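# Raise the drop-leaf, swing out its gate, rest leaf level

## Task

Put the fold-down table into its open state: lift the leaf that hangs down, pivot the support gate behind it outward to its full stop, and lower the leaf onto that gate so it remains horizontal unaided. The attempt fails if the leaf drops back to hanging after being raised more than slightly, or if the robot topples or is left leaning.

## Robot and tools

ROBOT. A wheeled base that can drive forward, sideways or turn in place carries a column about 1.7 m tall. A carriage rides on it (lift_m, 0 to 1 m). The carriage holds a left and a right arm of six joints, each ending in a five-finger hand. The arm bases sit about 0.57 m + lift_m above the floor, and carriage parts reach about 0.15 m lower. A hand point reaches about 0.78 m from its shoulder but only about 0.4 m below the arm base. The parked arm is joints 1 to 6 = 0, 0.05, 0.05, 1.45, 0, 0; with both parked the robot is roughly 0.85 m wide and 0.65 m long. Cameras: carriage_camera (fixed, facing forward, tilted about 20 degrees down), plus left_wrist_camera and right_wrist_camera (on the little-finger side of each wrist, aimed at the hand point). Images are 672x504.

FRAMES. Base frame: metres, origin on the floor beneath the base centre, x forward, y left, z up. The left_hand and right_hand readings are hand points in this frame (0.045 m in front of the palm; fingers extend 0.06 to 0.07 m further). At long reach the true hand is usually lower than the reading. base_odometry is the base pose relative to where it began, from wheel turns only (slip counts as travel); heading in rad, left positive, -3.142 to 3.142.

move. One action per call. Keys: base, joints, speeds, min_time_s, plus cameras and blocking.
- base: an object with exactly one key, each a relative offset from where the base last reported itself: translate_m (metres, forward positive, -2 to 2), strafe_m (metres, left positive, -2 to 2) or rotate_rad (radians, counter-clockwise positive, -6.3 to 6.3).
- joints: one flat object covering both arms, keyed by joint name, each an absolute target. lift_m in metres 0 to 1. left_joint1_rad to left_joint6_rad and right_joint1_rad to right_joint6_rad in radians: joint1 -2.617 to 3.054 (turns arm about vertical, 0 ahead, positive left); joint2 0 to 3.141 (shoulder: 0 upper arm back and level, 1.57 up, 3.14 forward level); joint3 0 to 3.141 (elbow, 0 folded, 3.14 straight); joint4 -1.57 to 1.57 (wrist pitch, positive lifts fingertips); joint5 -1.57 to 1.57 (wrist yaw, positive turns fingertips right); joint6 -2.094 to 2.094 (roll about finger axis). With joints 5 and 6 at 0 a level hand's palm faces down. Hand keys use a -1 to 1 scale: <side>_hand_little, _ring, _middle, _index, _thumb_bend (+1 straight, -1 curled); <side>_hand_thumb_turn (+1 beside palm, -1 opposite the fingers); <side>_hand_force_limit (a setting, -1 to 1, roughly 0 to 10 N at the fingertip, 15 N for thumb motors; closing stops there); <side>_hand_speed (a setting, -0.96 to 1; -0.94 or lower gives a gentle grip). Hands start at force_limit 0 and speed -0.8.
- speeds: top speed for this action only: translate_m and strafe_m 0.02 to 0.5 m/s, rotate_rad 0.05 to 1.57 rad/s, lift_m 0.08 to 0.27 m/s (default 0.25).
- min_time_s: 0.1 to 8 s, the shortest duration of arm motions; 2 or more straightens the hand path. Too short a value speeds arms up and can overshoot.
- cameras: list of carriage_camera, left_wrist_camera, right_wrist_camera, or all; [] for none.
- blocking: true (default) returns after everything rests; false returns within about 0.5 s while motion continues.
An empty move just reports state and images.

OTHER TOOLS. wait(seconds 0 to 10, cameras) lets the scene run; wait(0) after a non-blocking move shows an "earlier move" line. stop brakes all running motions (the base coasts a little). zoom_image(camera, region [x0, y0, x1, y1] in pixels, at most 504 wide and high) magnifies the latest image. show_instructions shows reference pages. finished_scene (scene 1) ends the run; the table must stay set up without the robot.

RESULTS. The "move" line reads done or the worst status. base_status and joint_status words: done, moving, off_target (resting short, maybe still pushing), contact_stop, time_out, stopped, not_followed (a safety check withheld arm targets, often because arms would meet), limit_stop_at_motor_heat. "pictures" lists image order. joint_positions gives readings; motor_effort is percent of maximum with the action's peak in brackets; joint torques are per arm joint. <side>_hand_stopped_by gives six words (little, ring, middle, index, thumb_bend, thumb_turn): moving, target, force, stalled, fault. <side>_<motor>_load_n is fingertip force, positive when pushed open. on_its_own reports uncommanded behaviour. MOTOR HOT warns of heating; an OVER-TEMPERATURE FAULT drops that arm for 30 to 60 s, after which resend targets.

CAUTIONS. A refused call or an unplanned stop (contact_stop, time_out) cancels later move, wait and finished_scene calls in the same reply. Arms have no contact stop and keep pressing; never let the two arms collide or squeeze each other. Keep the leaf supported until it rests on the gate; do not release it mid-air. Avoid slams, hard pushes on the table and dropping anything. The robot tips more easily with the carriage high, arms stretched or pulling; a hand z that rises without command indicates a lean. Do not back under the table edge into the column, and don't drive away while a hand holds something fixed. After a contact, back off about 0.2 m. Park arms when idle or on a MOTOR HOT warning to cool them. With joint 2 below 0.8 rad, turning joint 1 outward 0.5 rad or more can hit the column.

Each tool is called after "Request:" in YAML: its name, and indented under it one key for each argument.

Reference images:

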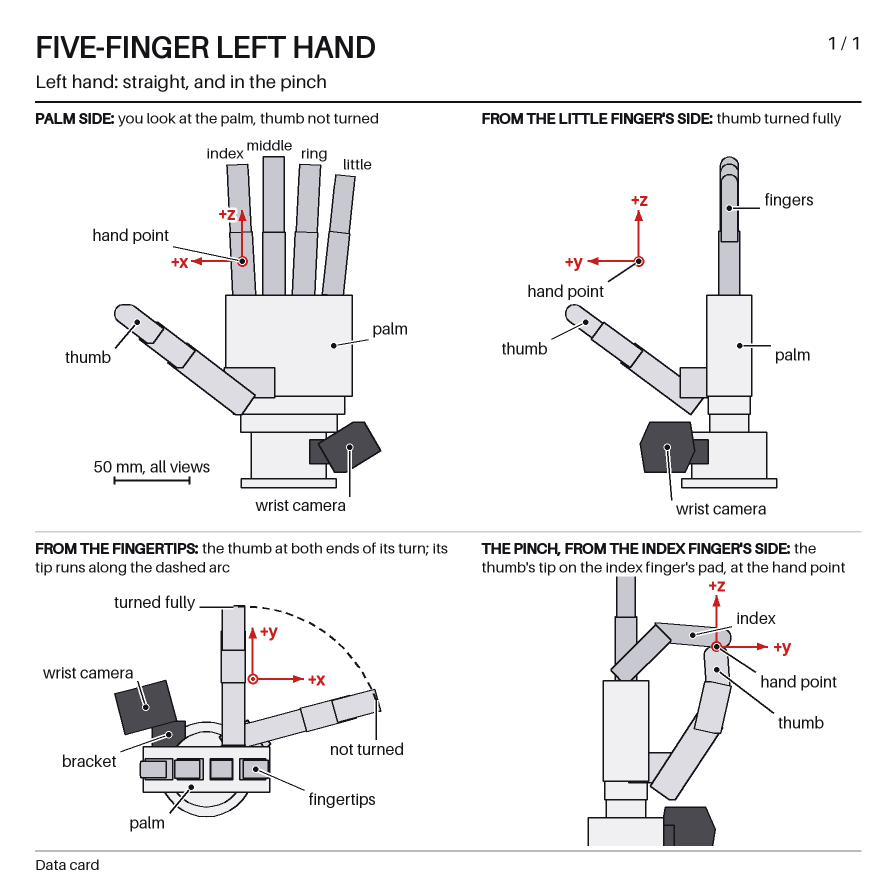

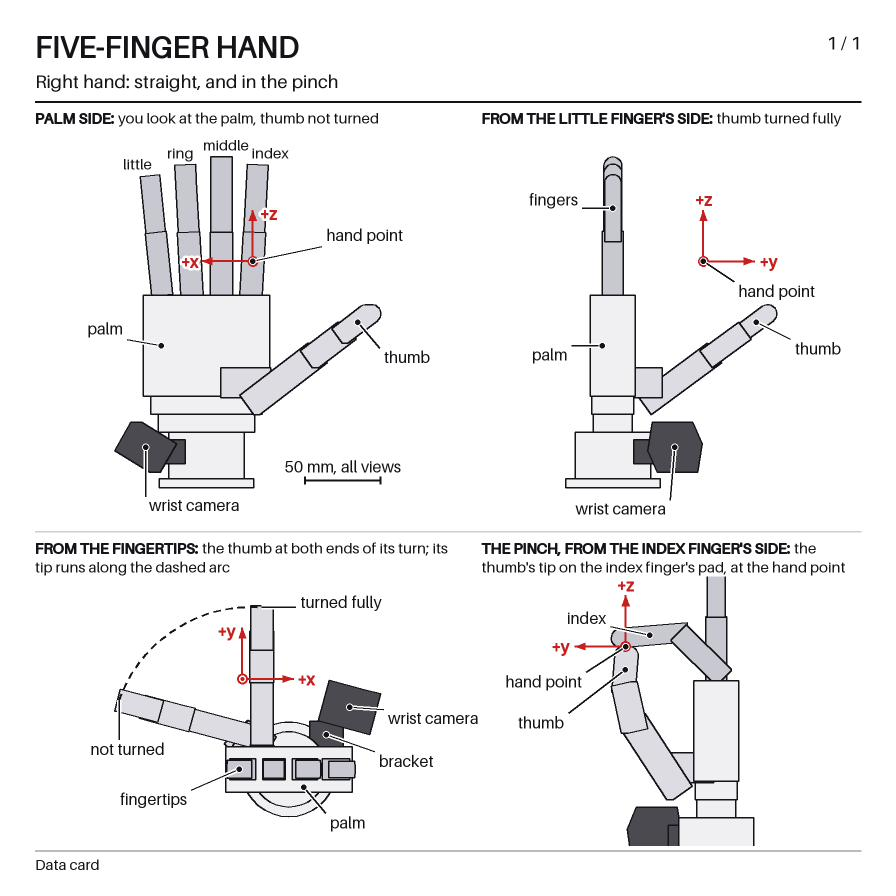

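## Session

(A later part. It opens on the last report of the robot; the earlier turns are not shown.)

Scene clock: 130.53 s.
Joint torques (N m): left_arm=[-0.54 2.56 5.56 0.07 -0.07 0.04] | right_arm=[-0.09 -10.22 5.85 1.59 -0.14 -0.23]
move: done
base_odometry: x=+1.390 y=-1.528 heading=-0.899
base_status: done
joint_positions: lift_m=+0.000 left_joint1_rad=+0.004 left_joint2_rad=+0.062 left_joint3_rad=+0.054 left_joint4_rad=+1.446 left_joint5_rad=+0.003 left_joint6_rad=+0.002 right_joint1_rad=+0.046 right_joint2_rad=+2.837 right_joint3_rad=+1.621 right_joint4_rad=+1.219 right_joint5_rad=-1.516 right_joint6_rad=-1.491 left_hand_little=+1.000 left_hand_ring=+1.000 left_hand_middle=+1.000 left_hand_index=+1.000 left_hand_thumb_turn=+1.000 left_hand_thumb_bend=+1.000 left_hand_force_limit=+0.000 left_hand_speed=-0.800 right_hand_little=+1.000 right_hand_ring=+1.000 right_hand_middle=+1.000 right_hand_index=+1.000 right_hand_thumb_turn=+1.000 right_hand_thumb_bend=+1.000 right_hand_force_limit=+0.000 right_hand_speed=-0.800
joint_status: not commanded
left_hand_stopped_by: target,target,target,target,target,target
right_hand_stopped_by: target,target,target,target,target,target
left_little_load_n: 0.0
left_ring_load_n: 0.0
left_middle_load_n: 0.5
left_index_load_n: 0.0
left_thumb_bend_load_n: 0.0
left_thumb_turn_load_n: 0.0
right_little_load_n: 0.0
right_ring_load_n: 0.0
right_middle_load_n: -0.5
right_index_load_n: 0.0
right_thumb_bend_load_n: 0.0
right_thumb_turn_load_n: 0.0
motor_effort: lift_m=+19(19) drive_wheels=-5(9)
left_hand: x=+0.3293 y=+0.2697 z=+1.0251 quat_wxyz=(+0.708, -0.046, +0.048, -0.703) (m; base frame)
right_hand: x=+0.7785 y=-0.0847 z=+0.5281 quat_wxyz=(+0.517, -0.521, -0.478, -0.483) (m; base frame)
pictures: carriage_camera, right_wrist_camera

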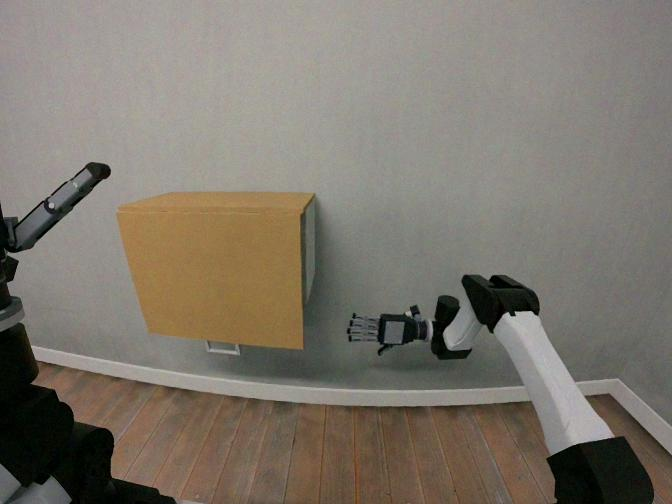

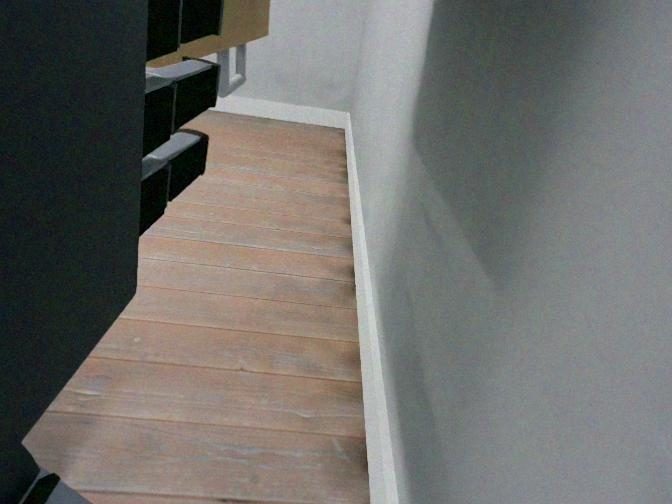

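Request:
move:
  base: {"translate_m": 0.01}
  joints: {"lift_m": 0.02}

Request:
move:
  base: {"strafe_m": 0.1}
  speeds: {"strafe_m": 0.1}
  cameras: ["carriage_camera", "right_wrist_camera"]

Request:
zoom_image:
  camera: "carriage_camera"
  region: [240, 240, 440, 400]

Scene clock: 132.93 s.
Joint torques (N m): left_arm=[-0.54 2.56 5.53 0.09 -0.08 0.04] | right_arm=[-0.08 -10.56 4.9 1.54 -0.11 -0.19]
move: done
base_odometry: x=+1.396 y=-1.536 heading=-0.900
base_status: done
joint_positions: lift_m=+0.020 left_joint1_rad=+0.004 left_joint2_rad=+0.062 left_joint3_rad=+0.054 left_joint4_rad=+1.446 left_joint5_rad=+0.003 left_joint6_rad=+0.002 right_joint1_rad=+0.046 right_joint2_rad=+2.841 right_joint3_rad=+1.630 right_joint4_rad=+1.219 right_joint5_rad=-1.516 right_joint6_rad=-1.491 left_hand_little=+1.000 left_hand_ring=+1.000 left_hand_middle=+1.000 left_hand_index=+1.000 left_hand_thumb_turn=+1.000 left_hand_thumb_bend=+1.000 left_hand_force_limit=+0.000 left_hand_speed=-0.800 right_hand_little=+1.000 right_hand_ring=+1.000 right_hand_middle=+1.000 right_hand_index=+1.000 right_hand_thumb_turn=+1.000 right_hand_thumb_bend=+1.000 right_hand_force_limit=+0.000 right_hand_speed=-0.800
joint_status: all done
left_hand_stopped_by: target,target,target,target,target,target
right_hand_stopped_by: target,target,target,target,target,target
left_little_load_n: 0.0
left_ring_load_n: -0.5
left_middle_load_n: 0.0
left_index_load_n: 0.0
left_thumb_bend_load_n: 0.0
left_thumb_turn_load_n: 0.0
right_little_load_n: 0.0
right_ring_load_n: 0.0
right_middle_load_n: 0.0
right_index_load_n: 0.0
right_thumb_bend_load_n: 0.0
right_thumb_turn_load_n: 0.0
motor_effort: lift_m=+19(24) drive_wheels=-4(8)
left_hand: x=+0.3296 y=+0.2697 z=+1.0448 quat_wxyz=(+0.708, -0.046, +0.048, -0.703) (m; base frame)
right_hand: x=+0.7799 y=-0.0846 z=+0.5483 quat_wxyz=(+0.516, -0.520, -0.479, -0.484) (m; base frame)
pictures: none

Scene clock: 134.63 s.
Joint torques (N m): left_arm=[-0.54 2.54 5.57 0.08 -0.07 0.04] | right_arm=[-0.21 -10.63 5.09 1.53 -0.12 -0.22]
move: done
base_odometry: x=+1.475 y=-1.474 heading=-0.900
base_status: done
joint_positions: lift_m=+0.020 left_joint1_rad=+0.004 left_joint2_rad=+0.062 left_joint3_rad=+0.054 left_joint4_rad=+1.446 left_joint5_rad=+0.003 left_joint6_rad=+0.002 right_joint1_rad=+0.048 right_joint2_rad=+2.841 right_joint3_rad=+1.630 right_joint4_rad=+1.219 right_joint5_rad=-1.516 right_joint6_rad=-1.491 left_hand_little=+1.000 left_hand_ring=+1.000 left_hand_middle=+1.000 left_hand_index=+1.000 left_hand_thumb_turn=+1.000 left_hand_thumb_bend=+1.000 left_hand_force_limit=+0.000 left_hand_speed=-0.800 right_hand_little=+1.000 right_hand_ring=+1.000 right_hand_middle=+1.000 right_hand_index=+1.000 right_hand_thumb_turn=+1.000 right_hand_thumb_bend=+1.000 right_hand_force_limit=+0.000 right_hand_speed=-0.800
joint_status: not commanded
left_hand_stopped_by: target,target,target,target,target,target
right_hand_stopped_by: target,target,target,target,target,target
left_little_load_n: 0.0
left_ring_load_n: 0.0
left_middle_load_n: 0.0
left_index_load_n: 0.0
left_thumb_bend_load_n: 0.0
left_thumb_turn_load_n: 0.0
right_little_load_n: 0.0
right_ring_load_n: 0.0
right_middle_load_n: 0.0
right_index_load_n: 0.0
right_thumb_bend_load_n: 0.0
right_thumb_turn_load_n: 0.0
motor_effort: lift_m=+19(19) drive_wheels=-3(8)
left_hand: x=+0.3296 y=+0.2698 z=+1.0448 quat_wxyz=(+0.708, -0.046, +0.048, -0.703) (m; base frame)
right_hand: x=+0.7795 y=-0.0835 z=+0.5483 quat_wxyz=(+0.516, -0.519, -0.480, -0.484) (m; base frame)
pictures: carriage_camera, right_wrist_camera

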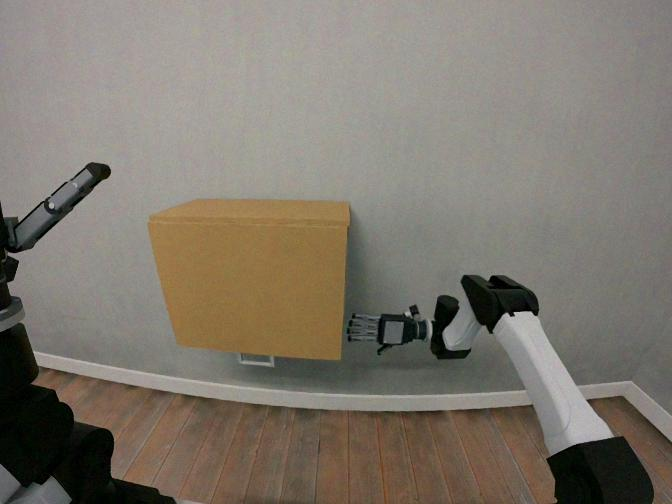

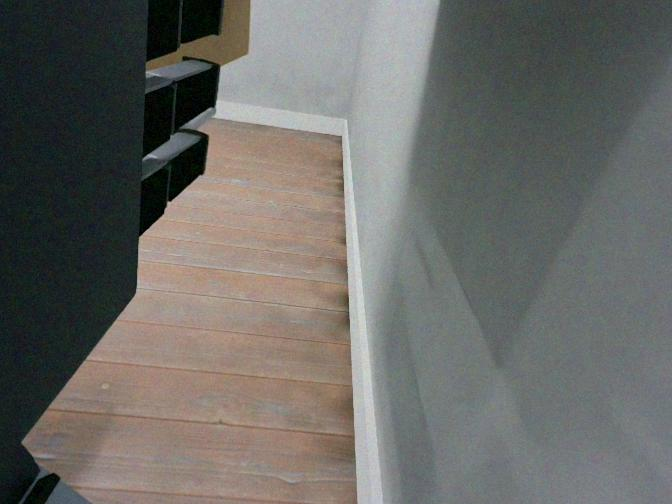

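Scaled by 2.520 from the camera's 672x504 image, which has a finer 960x720 frame.

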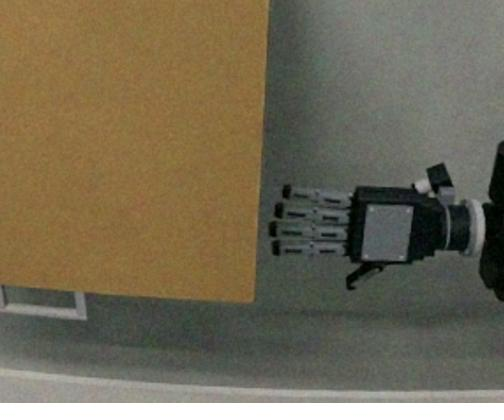

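Request:
move:
  base: {"strafe_m": 0.1}
  speeds: {"strafe_m": 0.08}
  cameras: ["carriage_camera", "right_wrist_camera"]

Request:
zoom_image:
  camera: "carriage_camera"
  region: [290, 240, 490, 400]

Scene clock: 137.00 s.
Joint torques (N m): left_arm=[-0.54 2.54 5.59 0.08 -0.06 0.04] | right_arm=[-0.28 -10.41 4.93 1.54 -0.09 -0.2]
move: done
base_odometry: x=+1.553 y=-1.412 heading=-0.900
base_status: done
joint_positions: lift_m=+0.020 left_joint1_rad=+0.004 left_joint2_rad=+0.062 left_joint3_rad=+0.054 left_joint4_rad=+1.446 left_joint5_rad=+0.003 left_joint6_rad=+0.002 right_joint1_rad=+0.048 right_joint2_rad=+2.841 right_joint3_rad=+1.630 right_joint4_rad=+1.219 right_joint5_rad=-1.516 right_joint6_rad=-1.491 left_hand_little=+1.000 left_hand_ring=+1.000 left_hand_middle=+1.000 left_hand_index=+1.000 left_hand_thumb_turn=+1.000 left_hand_thumb_bend=+1.000 left_hand_force_limit=+0.000 left_hand_speed=-0.800 right_hand_little=+1.000 right_hand_ring=+1.000 right_hand_middle=+1.000 right_hand_index=+1.000 right_hand_thumb_turn=+1.000 right_hand_thumb_bend=+1.000 right_hand_force_limit=+0.000 right_hand_speed=-0.800
joint_status: not commanded
left_hand_stopped_by: target,target,target,target,target,target
right_hand_stopped_by: target,target,target,target,target,target
left_little_load_n: 0.0
left_ring_load_n: 0.0
left_middle_load_n: 0.0
left_index_load_n: -0.5
left_thumb_bend_load_n: 0.0
left_thumb_turn_load_n: 0.0
right_little_load_n: 0.0
right_ring_load_n: 0.0
right_middle_load_n: 0.0
right_index_load_n: 0.0
right_thumb_bend_load_n: 0.0
right_thumb_turn_load_n: 0.0
motor_effort: lift_m=+19(19) drive_wheels=-3(6)
left_hand: x=+0.3296 y=+0.2698 z=+1.0448 quat_wxyz=(+0.708, -0.046, +0.048, -0.703) (m; base frame)
right_hand: x=+0.7793 y=-0.0831 z=+0.5483 quat_wxyz=(+0.516, -0.519, -0.480, -0.483) (m; base frame)
pictures: carriage_camera, right_wrist_camera

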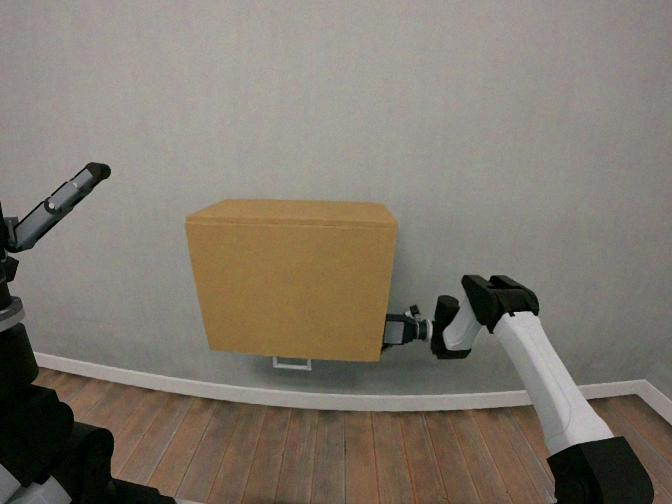

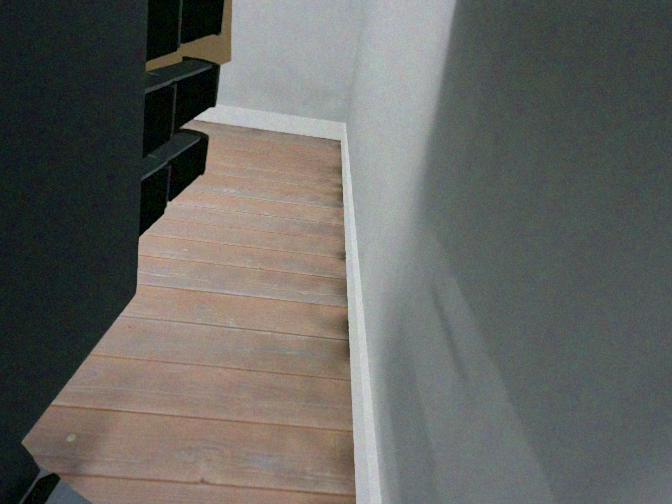

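Scaled by 2.520 from the camera's 672x504 image, which has a finer 960x720 frame.

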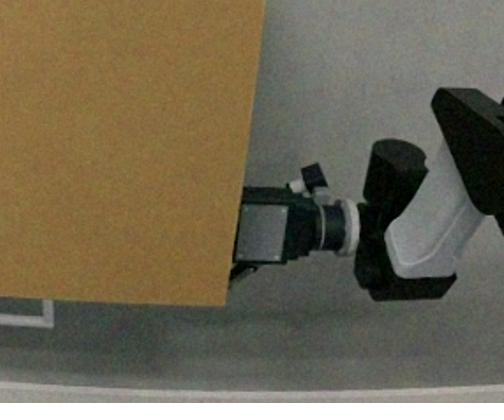

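Request:
move:
  base: {"translate_m": -0.06}
  joints: {"right_joint6_rad": -1.4}
  speeds: {"translate_m": 0.08}
  cameras: ["carriage_camera"]

Scene clock: 140.00 s.
Joint torques (N m): left_arm=[-0.54 2.56 5.55 0.09 -0.07 0.04] | right_arm=[-0.36 -10.61 5.03 1.55 -0.16 0.02]
move: done
base_odometry: x=+1.516 y=-1.365 heading=-0.900
base_status: done
joint_positions: lift_m=+0.020 left_joint1_rad=+0.004 left_joint2_rad=+0.062 left_joint3_rad=+0.054 left_joint4_rad=+1.447 left_joint5_rad=+0.003 left_joint6_rad=+0.002 right_joint1_rad=+0.048 right_joint2_rad=+2.841 right_joint3_rad=+1.630 right_joint4_rad=+1.219 right_joint5_rad=-1.515 right_joint6_rad=-1.410 left_hand_little=+1.000 left_hand_ring=+1.000 left_hand_middle=+1.000 left_hand_index=+1.000 left_hand_thumb_turn=+1.000 left_hand_thumb_bend=+1.000 left_hand_force_limit=+0.000 left_hand_speed=-0.800 right_hand_little=+1.000 right_hand_ring=+1.000 right_hand_middle=+1.000 right_hand_index=+1.000 right_hand_thumb_turn=+1.000 right_hand_thumb_bend=+1.000 right_hand_force_limit=+0.000 right_hand_speed=-0.800
joint_status: all done
left_hand_stopped_by: target,target,target,target,target,target
right_hand_stopped_by: target,target,target,target,target,target
left_little_load_n: 0.0
left_ring_load_n: 0.0
left_middle_load_n: 0.0
left_index_load_n: 0.0
left_thumb_bend_load_n: 0.0
left_thumb_turn_load_n: 0.0
right_little_load_n: 0.0
right_ring_load_n: 0.0
right_middle_load_n: 0.0
right_index_load_n: 0.0
right_thumb_bend_load_n: 0.0
right_thumb_turn_load_n: 0.0
motor_effort: lift_m=+19(19) drive_wheels=-2(5)
left_hand: x=+0.3292 y=+0.2698 z=+1.0450 quat_wxyz=(+0.708, -0.046, +0.047, -0.703) (m; base frame)
right_hand: x=+0.7765 y=-0.0832 z=+0.5438 quat_wxyz=(+0.535, -0.538, -0.458, -0.463) (m; base frame)
pictures: carriage_camera

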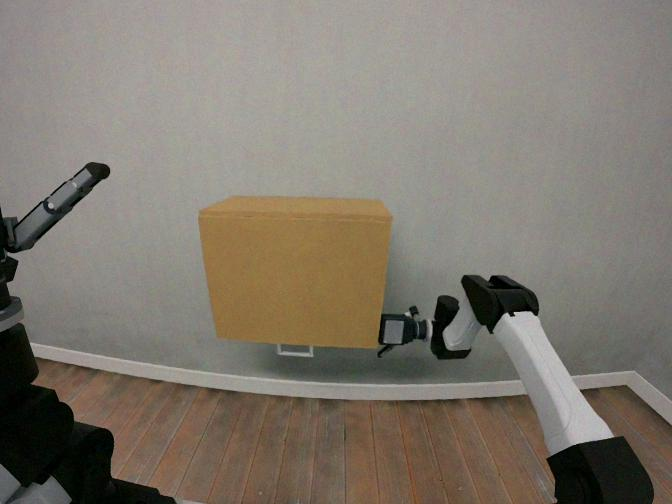

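Request:
move:
  base: {"translate_m": -0.06}
  joints: {"right_joint6_rad": -1.2, "lift_m": 0.04}
  speeds: {"translate_m": 0.08}
  cameras: ["carriage_camera"]

Request:
move:
  base: {"translate_m": -0.05}
  joints: {"right_joint6_rad": -1.0, "lift_m": 0.065}
  speeds: {"translate_m": 0.08}
  cameras: ["carriage_camera", "right_wrist_camera"]

Scene clock: 142.10 s.
Joint torques (N m): left_arm=[-0.54 2.52 5.7 0.04 -0.07 0.04] | right_arm=[-0.1 -11.02 4.64 1.49 -0.18 -0.02]
move: done
base_odometry: x=+1.479 y=-1.318 heading=-0.900
base_status: done
joint_positions: lift_m=+0.040 left_joint1_rad=+0.004 left_joint2_rad=+0.062 left_joint3_rad=+0.053 left_joint4_rad=+1.449 left_joint5_rad=+0.003 left_joint6_rad=+0.002 right_joint1_rad=+0.048 right_joint2_rad=+2.843 right_joint3_rad=+1.635 right_joint4_rad=+1.220 right_joint5_rad=-1.505 right_joint6_rad=-1.213 left_hand_little=+1.000 left_hand_ring=+1.000 left_hand_middle=+1.000 left_hand_index=+1.000 left_hand_thumb_turn=+1.000 left_hand_thumb_bend=+1.000 left_hand_force_limit=+0.000 left_hand_speed=-0.800 right_hand_little=+1.000 right_hand_ring=+1.000 right_hand_middle=+1.000 right_hand_index=+1.000 right_hand_thumb_turn=+1.000 right_hand_thumb_bend=+1.000 right_hand_force_limit=+0.000 right_hand_speed=-0.800
joint_status: all done
left_hand_stopped_by: target,target,target,target,target,target
right_hand_stopped_by: target,target,target,target,target,target
left_little_load_n: 0.0
left_ring_load_n: 0.0
left_middle_load_n: 0.0
left_index_load_n: 0.0
left_thumb_bend_load_n: 0.5
left_thumb_turn_load_n: 0.0
right_little_load_n: 0.0
right_ring_load_n: 0.0
right_middle_load_n: 0.0
right_index_load_n: 0.0
right_thumb_bend_load_n: 0.0
right_thumb_turn_load_n: 0.0
motor_effort: lift_m=+19(25) drive_wheels=-2(8)
left_hand: x=+0.3290 y=+0.2698 z=+1.0648 quat_wxyz=(+0.708, -0.045, +0.047, -0.703) (m; base frame)
right_hand: x=+0.7704 y=-0.0835 z=+0.5539 quat_wxyz=(+0.575, -0.582, -0.401, -0.411) (m; base frame)
pictures: carriage_camera

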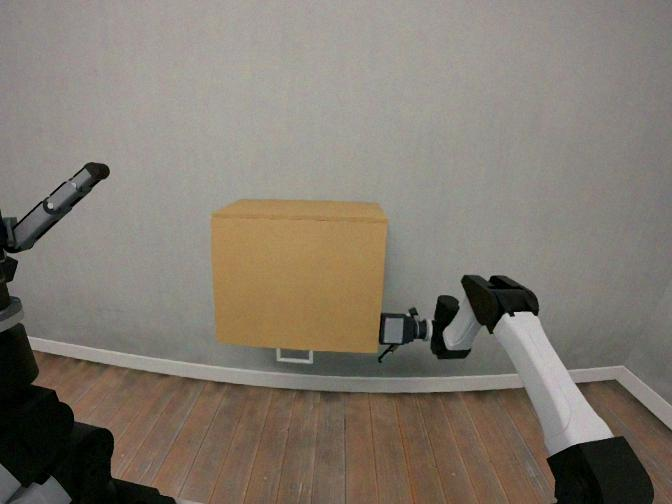

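Scene clock: 143.33 s.
Joint torques (N m): left_arm=[-0.55 2.54 5.75 0.04 -0.07 0.04] | right_arm=[-0.51 -10.88 4.49 1.5 -0.37 -0.03]
move: done
base_odometry: x=+1.448 y=-1.279 heading=-0.900
base_status: done
joint_positions: lift_m=+0.065 left_joint1_rad=+0.004 left_joint2_rad=+0.062 left_joint3_rad=+0.052 left_joint4_rad=+1.449 left_joint5_rad=+0.003 left_joint6_rad=+0.002 right_joint1_rad=+0.048 right_joint2_rad=+2.845 right_joint3_rad=+1.637 right_joint4_rad=+1.219 right_joint5_rad=-1.490 right_joint6_rad=-1.016 left_hand_little=+1.000 left_hand_ring=+1.000 left_hand_middle=+1.000 left_hand_index=+1.000 left_hand_thumb_turn=+1.000 left_hand_thumb_bend=+1.000 left_hand_force_limit=+0.000 left_hand_speed=-0.800 right_hand_little=+1.000 right_hand_ring=+1.000 right_hand_middle=+1.000 right_hand_index=+1.000 right_hand_thumb_turn=+1.000 right_hand_thumb_bend=+1.000 right_hand_force_limit=+0.000 right_hand_speed=-0.800
joint_status: all done
left_hand_stopped_by: target,target,target,target,target,target
right_hand_stopped_by: target,target,target,target,target,target
left_little_load_n: 0.0
left_ring_load_n: 0.0
left_middle_load_n: -0.5
left_index_load_n: 0.0
left_thumb_bend_load_n: 0.0
left_thumb_turn_load_n: 0.0
right_little_load_n: 0.0
right_ring_load_n: 0.0
right_middle_load_n: 0.0
right_index_load_n: 0.0
right_thumb_bend_load_n: 0.0
right_thumb_turn_load_n: 0.0
motor_effort: lift_m=+19(24) drive_wheels=-3(6)
left_hand: x=+0.3293 y=+0.2698 z=+1.0895 quat_wxyz=(+0.708, -0.046, +0.047, -0.703) (m; base frame)
right_hand: x=+0.7629 y=-0.0839 z=+0.5705 quat_wxyz=(+0.611, -0.621, -0.337, -0.357) (m; base frame)
pictures: carriage_camera, right_wrist_camera

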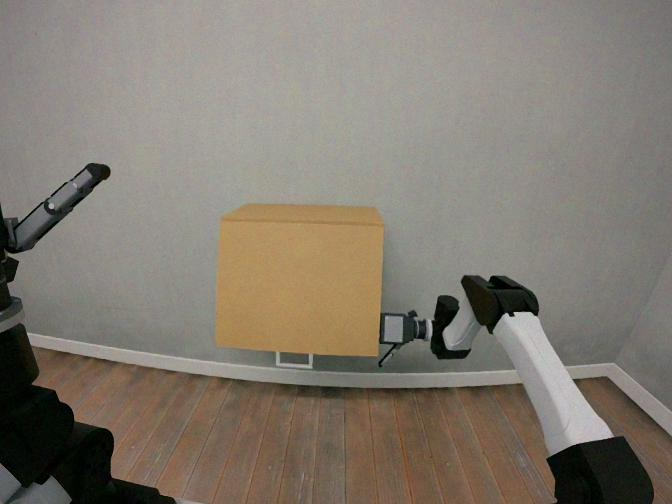

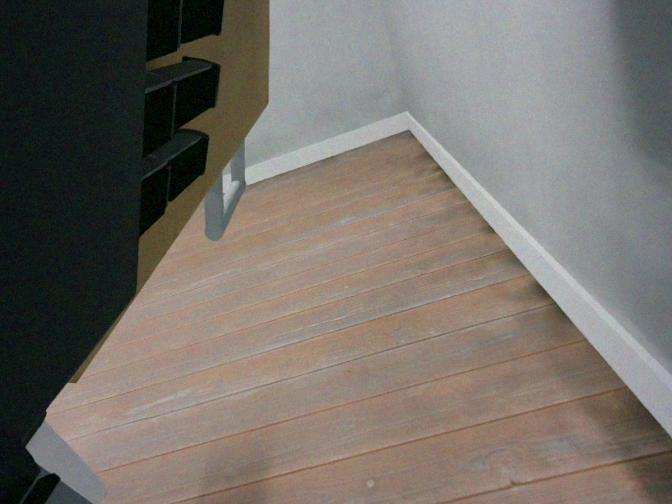

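Request:
move:
  base: {"translate_m": -0.04}
  joints: {"right_joint6_rad": -0.85, "lift_m": 0.09}
  speeds: {"translate_m": 0.08}

Request:
move:
  base: {"translate_m": -0.04}
  joints: {"right_joint6_rad": -0.68, "lift_m": 0.125}
  speeds: {"translate_m": 0.08}
  cameras: ["carriage_camera", "right_wrist_camera"]

Scene clock: 145.23 s.
Joint torques (N m): left_arm=[-0.54 2.56 5.82 0.03 -0.07 0.04] | right_arm=[-0.28 -10.99 4.34 1.58 -0.43 0.09]
move: done
base_odometry: x=+1.423 y=-1.247 heading=-0.900
base_status: done
joint_positions: lift_m=+0.090 left_joint1_rad=+0.004 left_joint2_rad=+0.062 left_joint3_rad=+0.051 left_joint4_rad=+1.450 left_joint5_rad=+0.003 left_joint6_rad=+0.002 right_joint1_rad=+0.048 right_joint2_rad=+2.848 right_joint3_rad=+1.638 right_joint4_rad=+1.216 right_joint5_rad=-1.479 right_joint6_rad=-0.868 left_hand_little=+1.000 left_hand_ring=+1.000 left_hand_middle=+1.000 left_hand_index=+1.000 left_hand_thumb_turn=+1.000 left_hand_thumb_bend=+1.000 left_hand_force_limit=+0.000 left_hand_speed=-0.800 right_hand_little=+1.000 right_hand_ring=+1.000 right_hand_middle=+1.000 right_hand_index=+1.000 right_hand_thumb_turn=+1.000 right_hand_thumb_bend=+1.000 right_hand_force_limit=+0.000 right_hand_speed=-0.800
joint_status: all done
left_hand_stopped_by: target,target,target,target,target,target
right_hand_stopped_by: target,target,target,target,target,target
left_little_load_n: 0.0
left_ring_load_n: 0.0
left_middle_load_n: 0.0
left_index_load_n: 0.0
left_thumb_bend_load_n: 0.0
left_thumb_turn_load_n: 0.0
right_little_load_n: 0.0
right_ring_load_n: 0.0
right_middle_load_n: 0.0
right_index_load_n: 0.0
right_thumb_bend_load_n: 0.0
right_thumb_turn_load_n: 0.0
motor_effort: lift_m=+19(25) drive_wheels=-3(7)
left_hand: x=+0.3292 y=+0.2698 z=+1.1144 quat_wxyz=(+0.708, -0.045, +0.047, -0.703) (m; base frame)
right_hand: x=+0.7559 y=-0.0840 z=+0.5896 quat_wxyz=(+0.634, -0.647, -0.286, -0.313) (m; base frame)
pictures: none

Scene clock: 146.37 s.
Joint torques (N m): left_arm=[-0.54 2.54 5.89 0.04 -0.07 0.04] | right_arm=[-0.46 -11.48 4.36 1.7 -0.56 0.09]
move: done
base_odometry: x=+1.398 y=-1.216 heading=-0.900
base_status: done
joint_positions: lift_m=+0.125 left_joint1_rad=+0.004 left_joint2_rad=+0.062 left_joint3_rad=+0.051 left_joint4_rad=+1.450 left_joint5_rad=+0.003 left_joint6_rad=+0.002 right_joint1_rad=+0.048 right_joint2_rad=+2.851 right_joint3_rad=+1.639 right_joint4_rad=+1.211 right_joint5_rad=-1.470 right_joint6_rad=-0.700 left_hand_little=+1.000 left_hand_ring=+1.000 left_hand_middle=+1.000 left_hand_index=+1.000 left_hand_thumb_turn=+1.000 left_hand_thumb_bend=+1.000 left_hand_force_limit=+0.000 left_hand_speed=-0.800 right_hand_little=+1.000 right_hand_ring=+1.000 right_hand_middle=+1.000 right_hand_index=+1.000 right_hand_thumb_turn=+1.000 right_hand_thumb_bend=+1.000 right_hand_force_limit=+0.000 right_hand_speed=-0.800
joint_status: all done
left_hand_stopped_by: target,target,target,target,target,target
right_hand_stopped_by: target,target,target,target,target,target
left_little_load_n: 0.0
left_ring_load_n: 0.0
left_middle_load_n: 0.0
left_index_load_n: 0.0
left_thumb_bend_load_n: 0.0
left_thumb_turn_load_n: -0.5
right_little_load_n: -0.5
right_ring_load_n: 0.0
right_middle_load_n: 0.0
right_index_load_n: 0.0
right_thumb_bend_load_n: 0.0
right_thumb_turn_load_n: 0.0
motor_effort: lift_m=+20(25) drive_wheels=-1(8)
left_hand: x=+0.3291 y=+0.2698 z=+1.1494 quat_wxyz=(+0.708, -0.045, +0.047, -0.703) (m; base frame)
right_hand: x=+0.7460 y=-0.0838 z=+0.6186 quat_wxyz=(+0.658, -0.671, -0.224, -0.259) (m; base frame)
pictures: carriage_camera, right_wrist_camera

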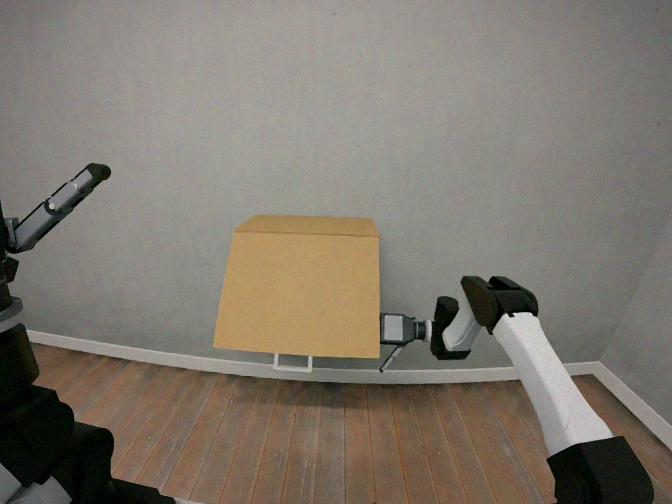

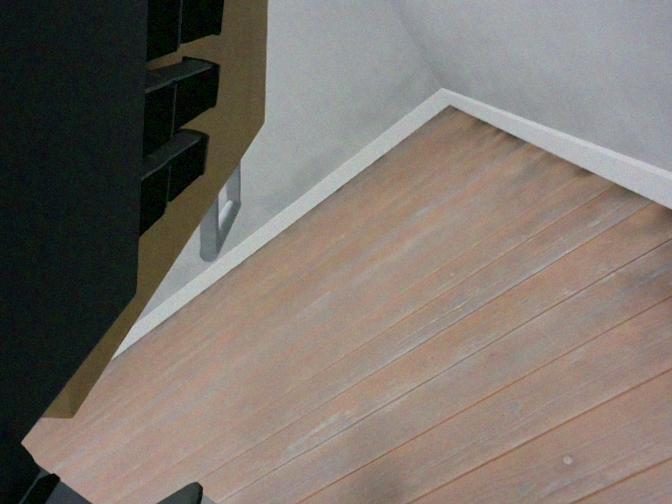

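Request:
move:
  base: {"translate_m": -0.035}
  joints: {"right_joint6_rad": -0.52, "lift_m": 0.17}
  speeds: {"translate_m": 0.06, "lift_m": 0.08}

Request:
move:
  base: {"translate_m": -0.025}
  joints: {"right_joint6_rad": -0.35, "lift_m": 0.22}
  speeds: {"translate_m": 0.06, "lift_m": 0.08}
  cameras: ["carriage_camera", "right_wrist_camera"]

Scene clock: 148.27 s.
Joint torques (N m): left_arm=[-0.55 2.55 5.71 0.05 -0.07 0.04] | right_arm=[-0.35 -11.41 4.37 1.71 -0.51 0.11]
move: off_target
base_odometry: x=+1.377 y=-1.188 heading=-0.900
base_status: done
joint_positions: lift_m=+0.170 left_joint1_rad=+0.004 left_joint2_rad=+0.062 left_joint3_rad=+0.051 left_joint4_rad=+1.449 left_joint5_rad=+0.003 left_joint6_rad=+0.002 right_joint1_rad=+0.048 right_joint2_rad=+2.853 right_joint3_rad=+1.639 right_joint4_rad=+1.205 right_joint5_rad=-1.476 right_joint6_rad=-0.543 left_hand_little=+1.000 left_hand_ring=+1.000 left_hand_middle=+1.000 left_hand_index=+1.000 left_hand_thumb_turn=+1.000 left_hand_thumb_bend=+1.000 left_hand_force_limit=+0.000 left_hand_speed=-0.800 right_hand_little=+1.000 right_hand_ring=+1.000 right_hand_middle=+1.000 right_hand_index=+1.000 right_hand_thumb_turn=+1.000 right_hand_thumb_bend=+1.000 right_hand_force_limit=+0.000 right_hand_speed=-0.800
joint_status: right_joint6_rad off_target (ended at -0.543, target -0.520); the others done
left_hand_stopped_by: target,target,target,target,target,target
right_hand_stopped_by: target,target,target,target,target,target
left_little_load_n: 0.0
left_ring_load_n: 0.0
left_middle_load_n: 0.0
left_index_load_n: 0.0
left_thumb_bend_load_n: 0.0
left_thumb_turn_load_n: 0.0
right_little_load_n: 0.0
right_ring_load_n: 0.0
right_middle_load_n: 0.0
right_index_load_n: 0.0
right_thumb_bend_load_n: 0.0
right_thumb_turn_load_n: 0.0
motor_effort: lift_m=+20(24) drive_wheels=-1(8)
left_hand: x=+0.3294 y=+0.2698 z=+1.1943 quat_wxyz=(+0.708, -0.046, +0.047, -0.703) (m; base frame)
right_hand: x=+0.7338 y=-0.0834 z=+0.6610 quat_wxyz=(+0.677, -0.686, -0.171, -0.202) (m; base frame)
pictures: none

Scene clock: 149.27 s.
Joint torques (N m): left_arm=[-0.54 2.5 5.79 0.04 -0.07 0.04] | right_arm=[-0.34 -11.47 4.31 1.79 -0.42 0.13]
move: off_target
base_odometry: x=+1.361 y=-1.168 heading=-0.899
base_status: done
joint_positions: lift_m=+0.220 left_joint1_rad=+0.004 left_joint2_rad=+0.062 left_joint3_rad=+0.051 left_joint4_rad=+1.449 left_joint5_rad=+0.003 left_joint6_rad=+0.002 right_joint1_rad=+0.048 right_joint2_rad=+2.855 right_joint3_rad=+1.639 right_joint4_rad=+1.199 right_joint5_rad=-1.486 right_joint6_rad=-0.375 left_hand_little=+1.000 left_hand_ring=+1.000 left_hand_middle=+1.000 left_hand_index=+1.000 left_hand_thumb_turn=+1.000 left_hand_thumb_bend=+1.000 left_hand_force_limit=+0.000 left_hand_speed=-0.800 right_hand_little=+1.000 right_hand_ring=+1.000 right_hand_middle=+1.000 right_hand_index=+1.000 right_hand_thumb_turn=+1.000 right_hand_thumb_bend=+1.000 right_hand_force_limit=+0.000 right_hand_speed=-0.800
joint_status: right_joint6_rad off_target (ended at -0.375, target -0.350); the others done
left_hand_stopped_by: target,target,target,target,target,target
right_hand_stopped_by: target,target,target,target,target,target
left_little_load_n: 0.0
left_ring_load_n: -0.5
left_middle_load_n: 0.0
left_index_load_n: 0.0
left_thumb_bend_load_n: 0.0
left_thumb_turn_load_n: 0.0
right_little_load_n: 0.0
right_ring_load_n: 0.0
right_middle_load_n: 0.0
right_index_load_n: 0.0
right_thumb_bend_load_n: 0.0
right_thumb_turn_load_n: 0.0
motor_effort: lift_m=+20(25) drive_wheels=-3(7)
left_hand: x=+0.3296 y=+0.2698 z=+1.2442 quat_wxyz=(+0.708, -0.046, +0.048, -0.703) (m; base frame)
right_hand: x=+0.7199 y=-0.0831 z=+0.7097 quat_wxyz=(+0.693, -0.699, -0.113, -0.139) (m; base frame)
pictures: carriage_camera, right_wrist_camera

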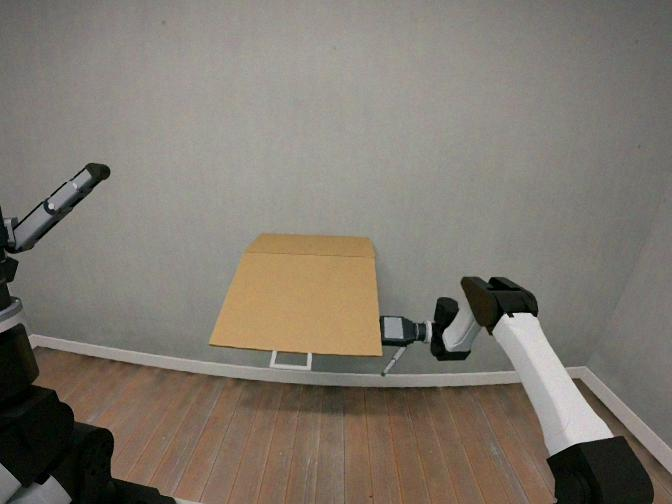

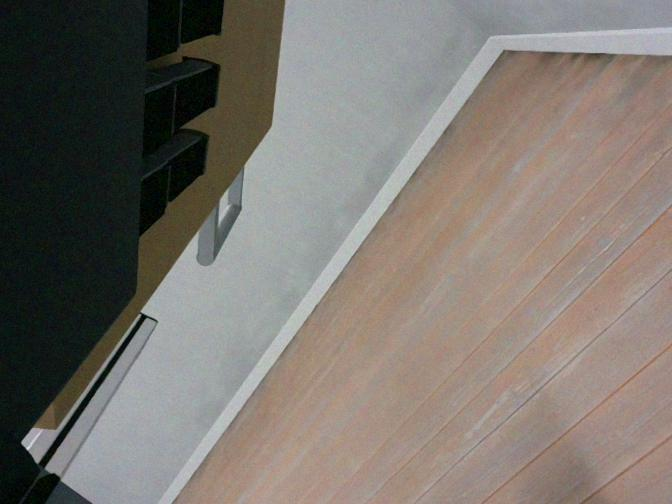

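Request:
move:
  base: {"translate_m": -0.015}
  joints: {"lift_m": 0.27, "right_joint6_rad": -0.17}
  speeds: {"translate_m": 0.05, "lift_m": 0.08}
  min_time_s: 1
  cameras: ["carriage_camera", "right_wrist_camera"]

Scene clock: 152.93 s.
Joint torques (N m): left_arm=[-0.54 2.54 5.79 0.06 -0.07 0.04] | right_arm=[-0.34 -11.7 4.22 1.79 -0.23 0.2]
move: off_target
base_odometry: x=+1.352 y=-1.157 heading=-0.899
base_status: done
joint_positions: lift_m=+0.270 left_joint1_rad=+0.004 left_joint2_rad=+0.062 left_joint3_rad=+0.051 left_joint4_rad=+1.449 left_joint5_rad=+0.003 left_joint6_rad=+0.002 right_joint1_rad=+0.048 right_joint2_rad=+2.858 right_joint3_rad=+1.639 right_joint4_rad=+1.194 right_joint5_rad=-1.502 right_joint6_rad=-0.199 left_hand_little=+1.000 left_hand_ring=+1.000 left_hand_middle=+1.000 left_hand_index=+1.000 left_hand_thumb_turn=+1.000 left_hand_thumb_bend=+1.000 left_hand_force_limit=+0.000 left_hand_speed=-0.800 right_hand_little=+1.000 right_hand_ring=+1.000 right_hand_middle=+1.000 right_hand_index=+1.000 right_hand_thumb_turn=+1.000 right_hand_thumb_bend=+1.000 right_hand_force_limit=+0.000 right_hand_speed=-0.800
joint_status: right_joint6_rad off_target (ended at -0.199, target -0.170); the others done
left_hand_stopped_by: target,target,target,target,target,target
right_hand_stopped_by: target,target,target,target,target,target
left_little_load_n: 0.0
left_ring_load_n: 0.0
left_middle_load_n: 0.0
left_index_load_n: 0.0
left_thumb_bend_load_n: 0.0
left_thumb_turn_load_n: 0.0
right_little_load_n: 0.0
right_ring_load_n: 0.0
right_middle_load_n: 0.0
right_index_load_n: -0.5
right_thumb_bend_load_n: 0.0
right_thumb_turn_load_n: 0.0
motor_effort: lift_m=+20(25) drive_wheels=-3(8)
left_hand: x=+0.3295 y=+0.2698 z=+1.2942 quat_wxyz=(+0.708, -0.046, +0.047, -0.703) (m; base frame)
right_hand: x=+0.7041 y=-0.0829 z=+0.7605 quat_wxyz=(+0.703, -0.706, -0.054, -0.069) (m; base frame)
pictures: carriage_camera, right_wrist_camera

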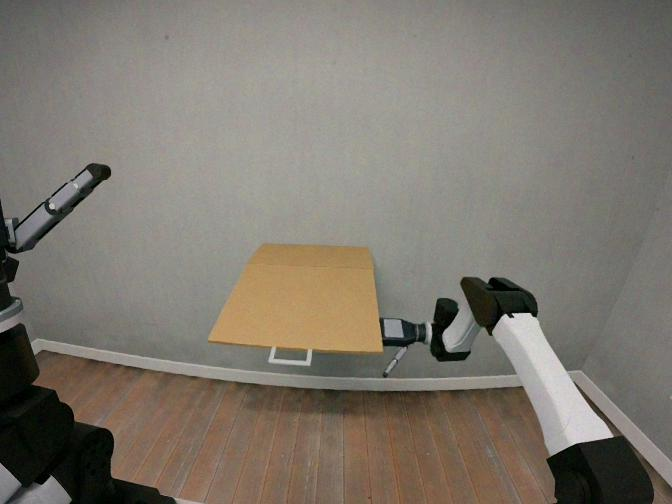

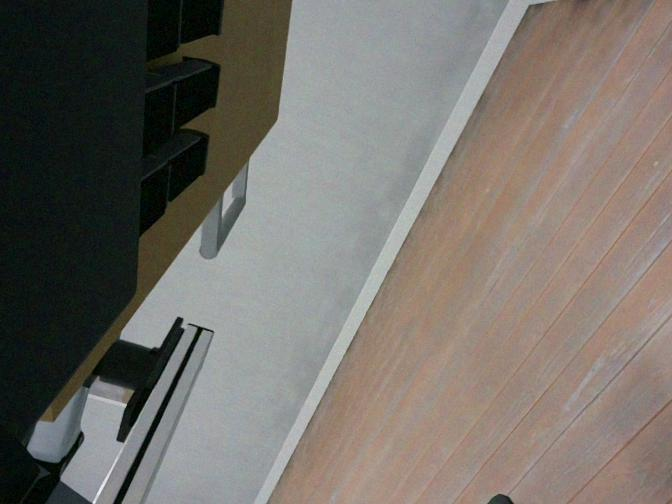

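Request:
move:
  base: {"translate_m": -0.01}
  joints: {"lift_m": 0.325, "right_joint6_rad": 0.0}
  speeds: {"translate_m": 0.05, "lift_m": 0.08}
  min_time_s: 1
  cameras: ["carriage_camera", "right_wrist_camera"]

Scene clock: 154.73 s.
Joint torques (N m): left_arm=[-0.54 2.52 5.78 0.03 -0.07 0.04] | right_arm=[-0.29 -11.93 4.33 1.83 -0.25 0.16]
move: off_target
base_odometry: x=+1.346 y=-1.149 heading=-0.899
base_status: done
joint_positions: lift_m=+0.325 left_joint1_rad=+0.004 left_joint2_rad=+0.062 left_joint3_rad=+0.051 left_joint4_rad=+1.449 left_joint5_rad=+0.003 left_joint6_rad=+0.002 right_joint1_rad=+0.048 right_joint2_rad=+2.861 right_joint3_rad=+1.639 right_joint4_rad=+1.191 right_joint5_rad=-1.505 right_joint6_rad=-0.028 left_hand_little=+1.000 left_hand_ring=+1.000 left_hand_middle=+1.000 left_hand_index=+1.000 left_hand_thumb_turn=+1.000 left_hand_thumb_bend=+1.000 left_hand_force_limit=+0.000 left_hand_speed=-0.800 right_hand_little=+1.000 right_hand_ring=+1.000 right_hand_middle=+1.000 right_hand_index=+1.000 right_hand_thumb_turn=+1.000 right_hand_thumb_bend=+1.000 right_hand_force_limit=+0.000 right_hand_speed=-0.800
joint_status: right_joint6_rad off_target (ended at -0.028, target +0.000); the others done
left_hand_stopped_by: target,target,target,target,target,target
right_hand_stopped_by: target,target,target,target,target,target
left_little_load_n: 0.0
left_ring_load_n: 0.0
left_middle_load_n: 0.0
left_index_load_n: 0.0
left_thumb_bend_load_n: 0.0
left_thumb_turn_load_n: 0.0
right_little_load_n: 0.0
right_ring_load_n: 0.0
right_middle_load_n: 0.0
right_index_load_n: -0.5
right_thumb_bend_load_n: 0.0
right_thumb_turn_load_n: -0.5
motor_effort: lift_m=+20(25) drive_wheels=-2(7)
left_hand: x=+0.3295 y=+0.2698 z=+1.3492 quat_wxyz=(+0.708, -0.046, +0.047, -0.703) (m; base frame)
right_hand: x=+0.6922 y=-0.0828 z=+0.8183 quat_wxyz=(+0.706, -0.708, +0.007, -0.006) (m; base frame)
pictures: carriage_camera, right_wrist_camera

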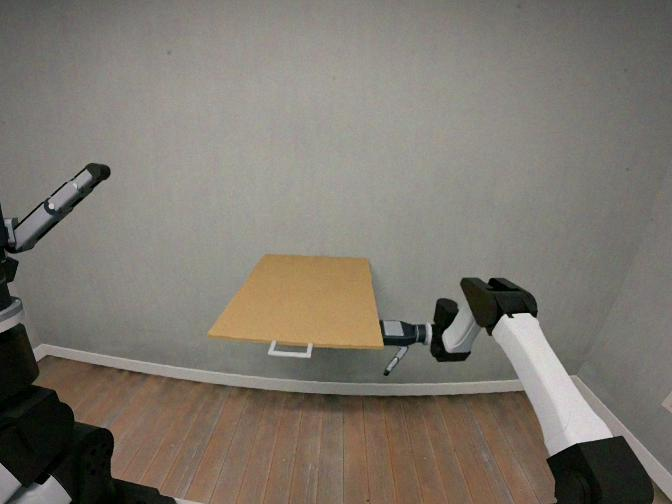

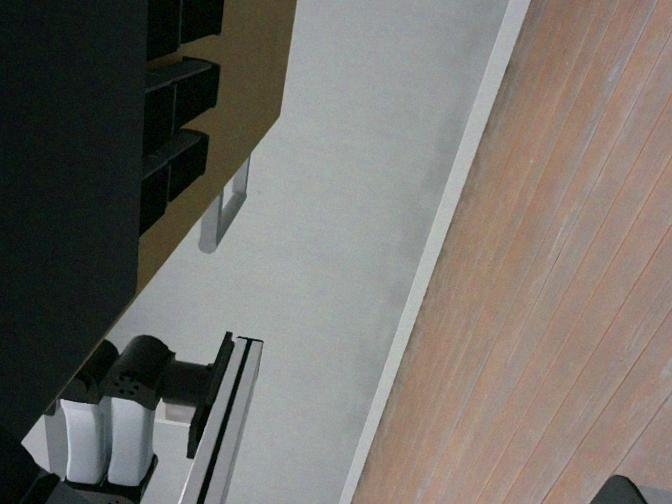

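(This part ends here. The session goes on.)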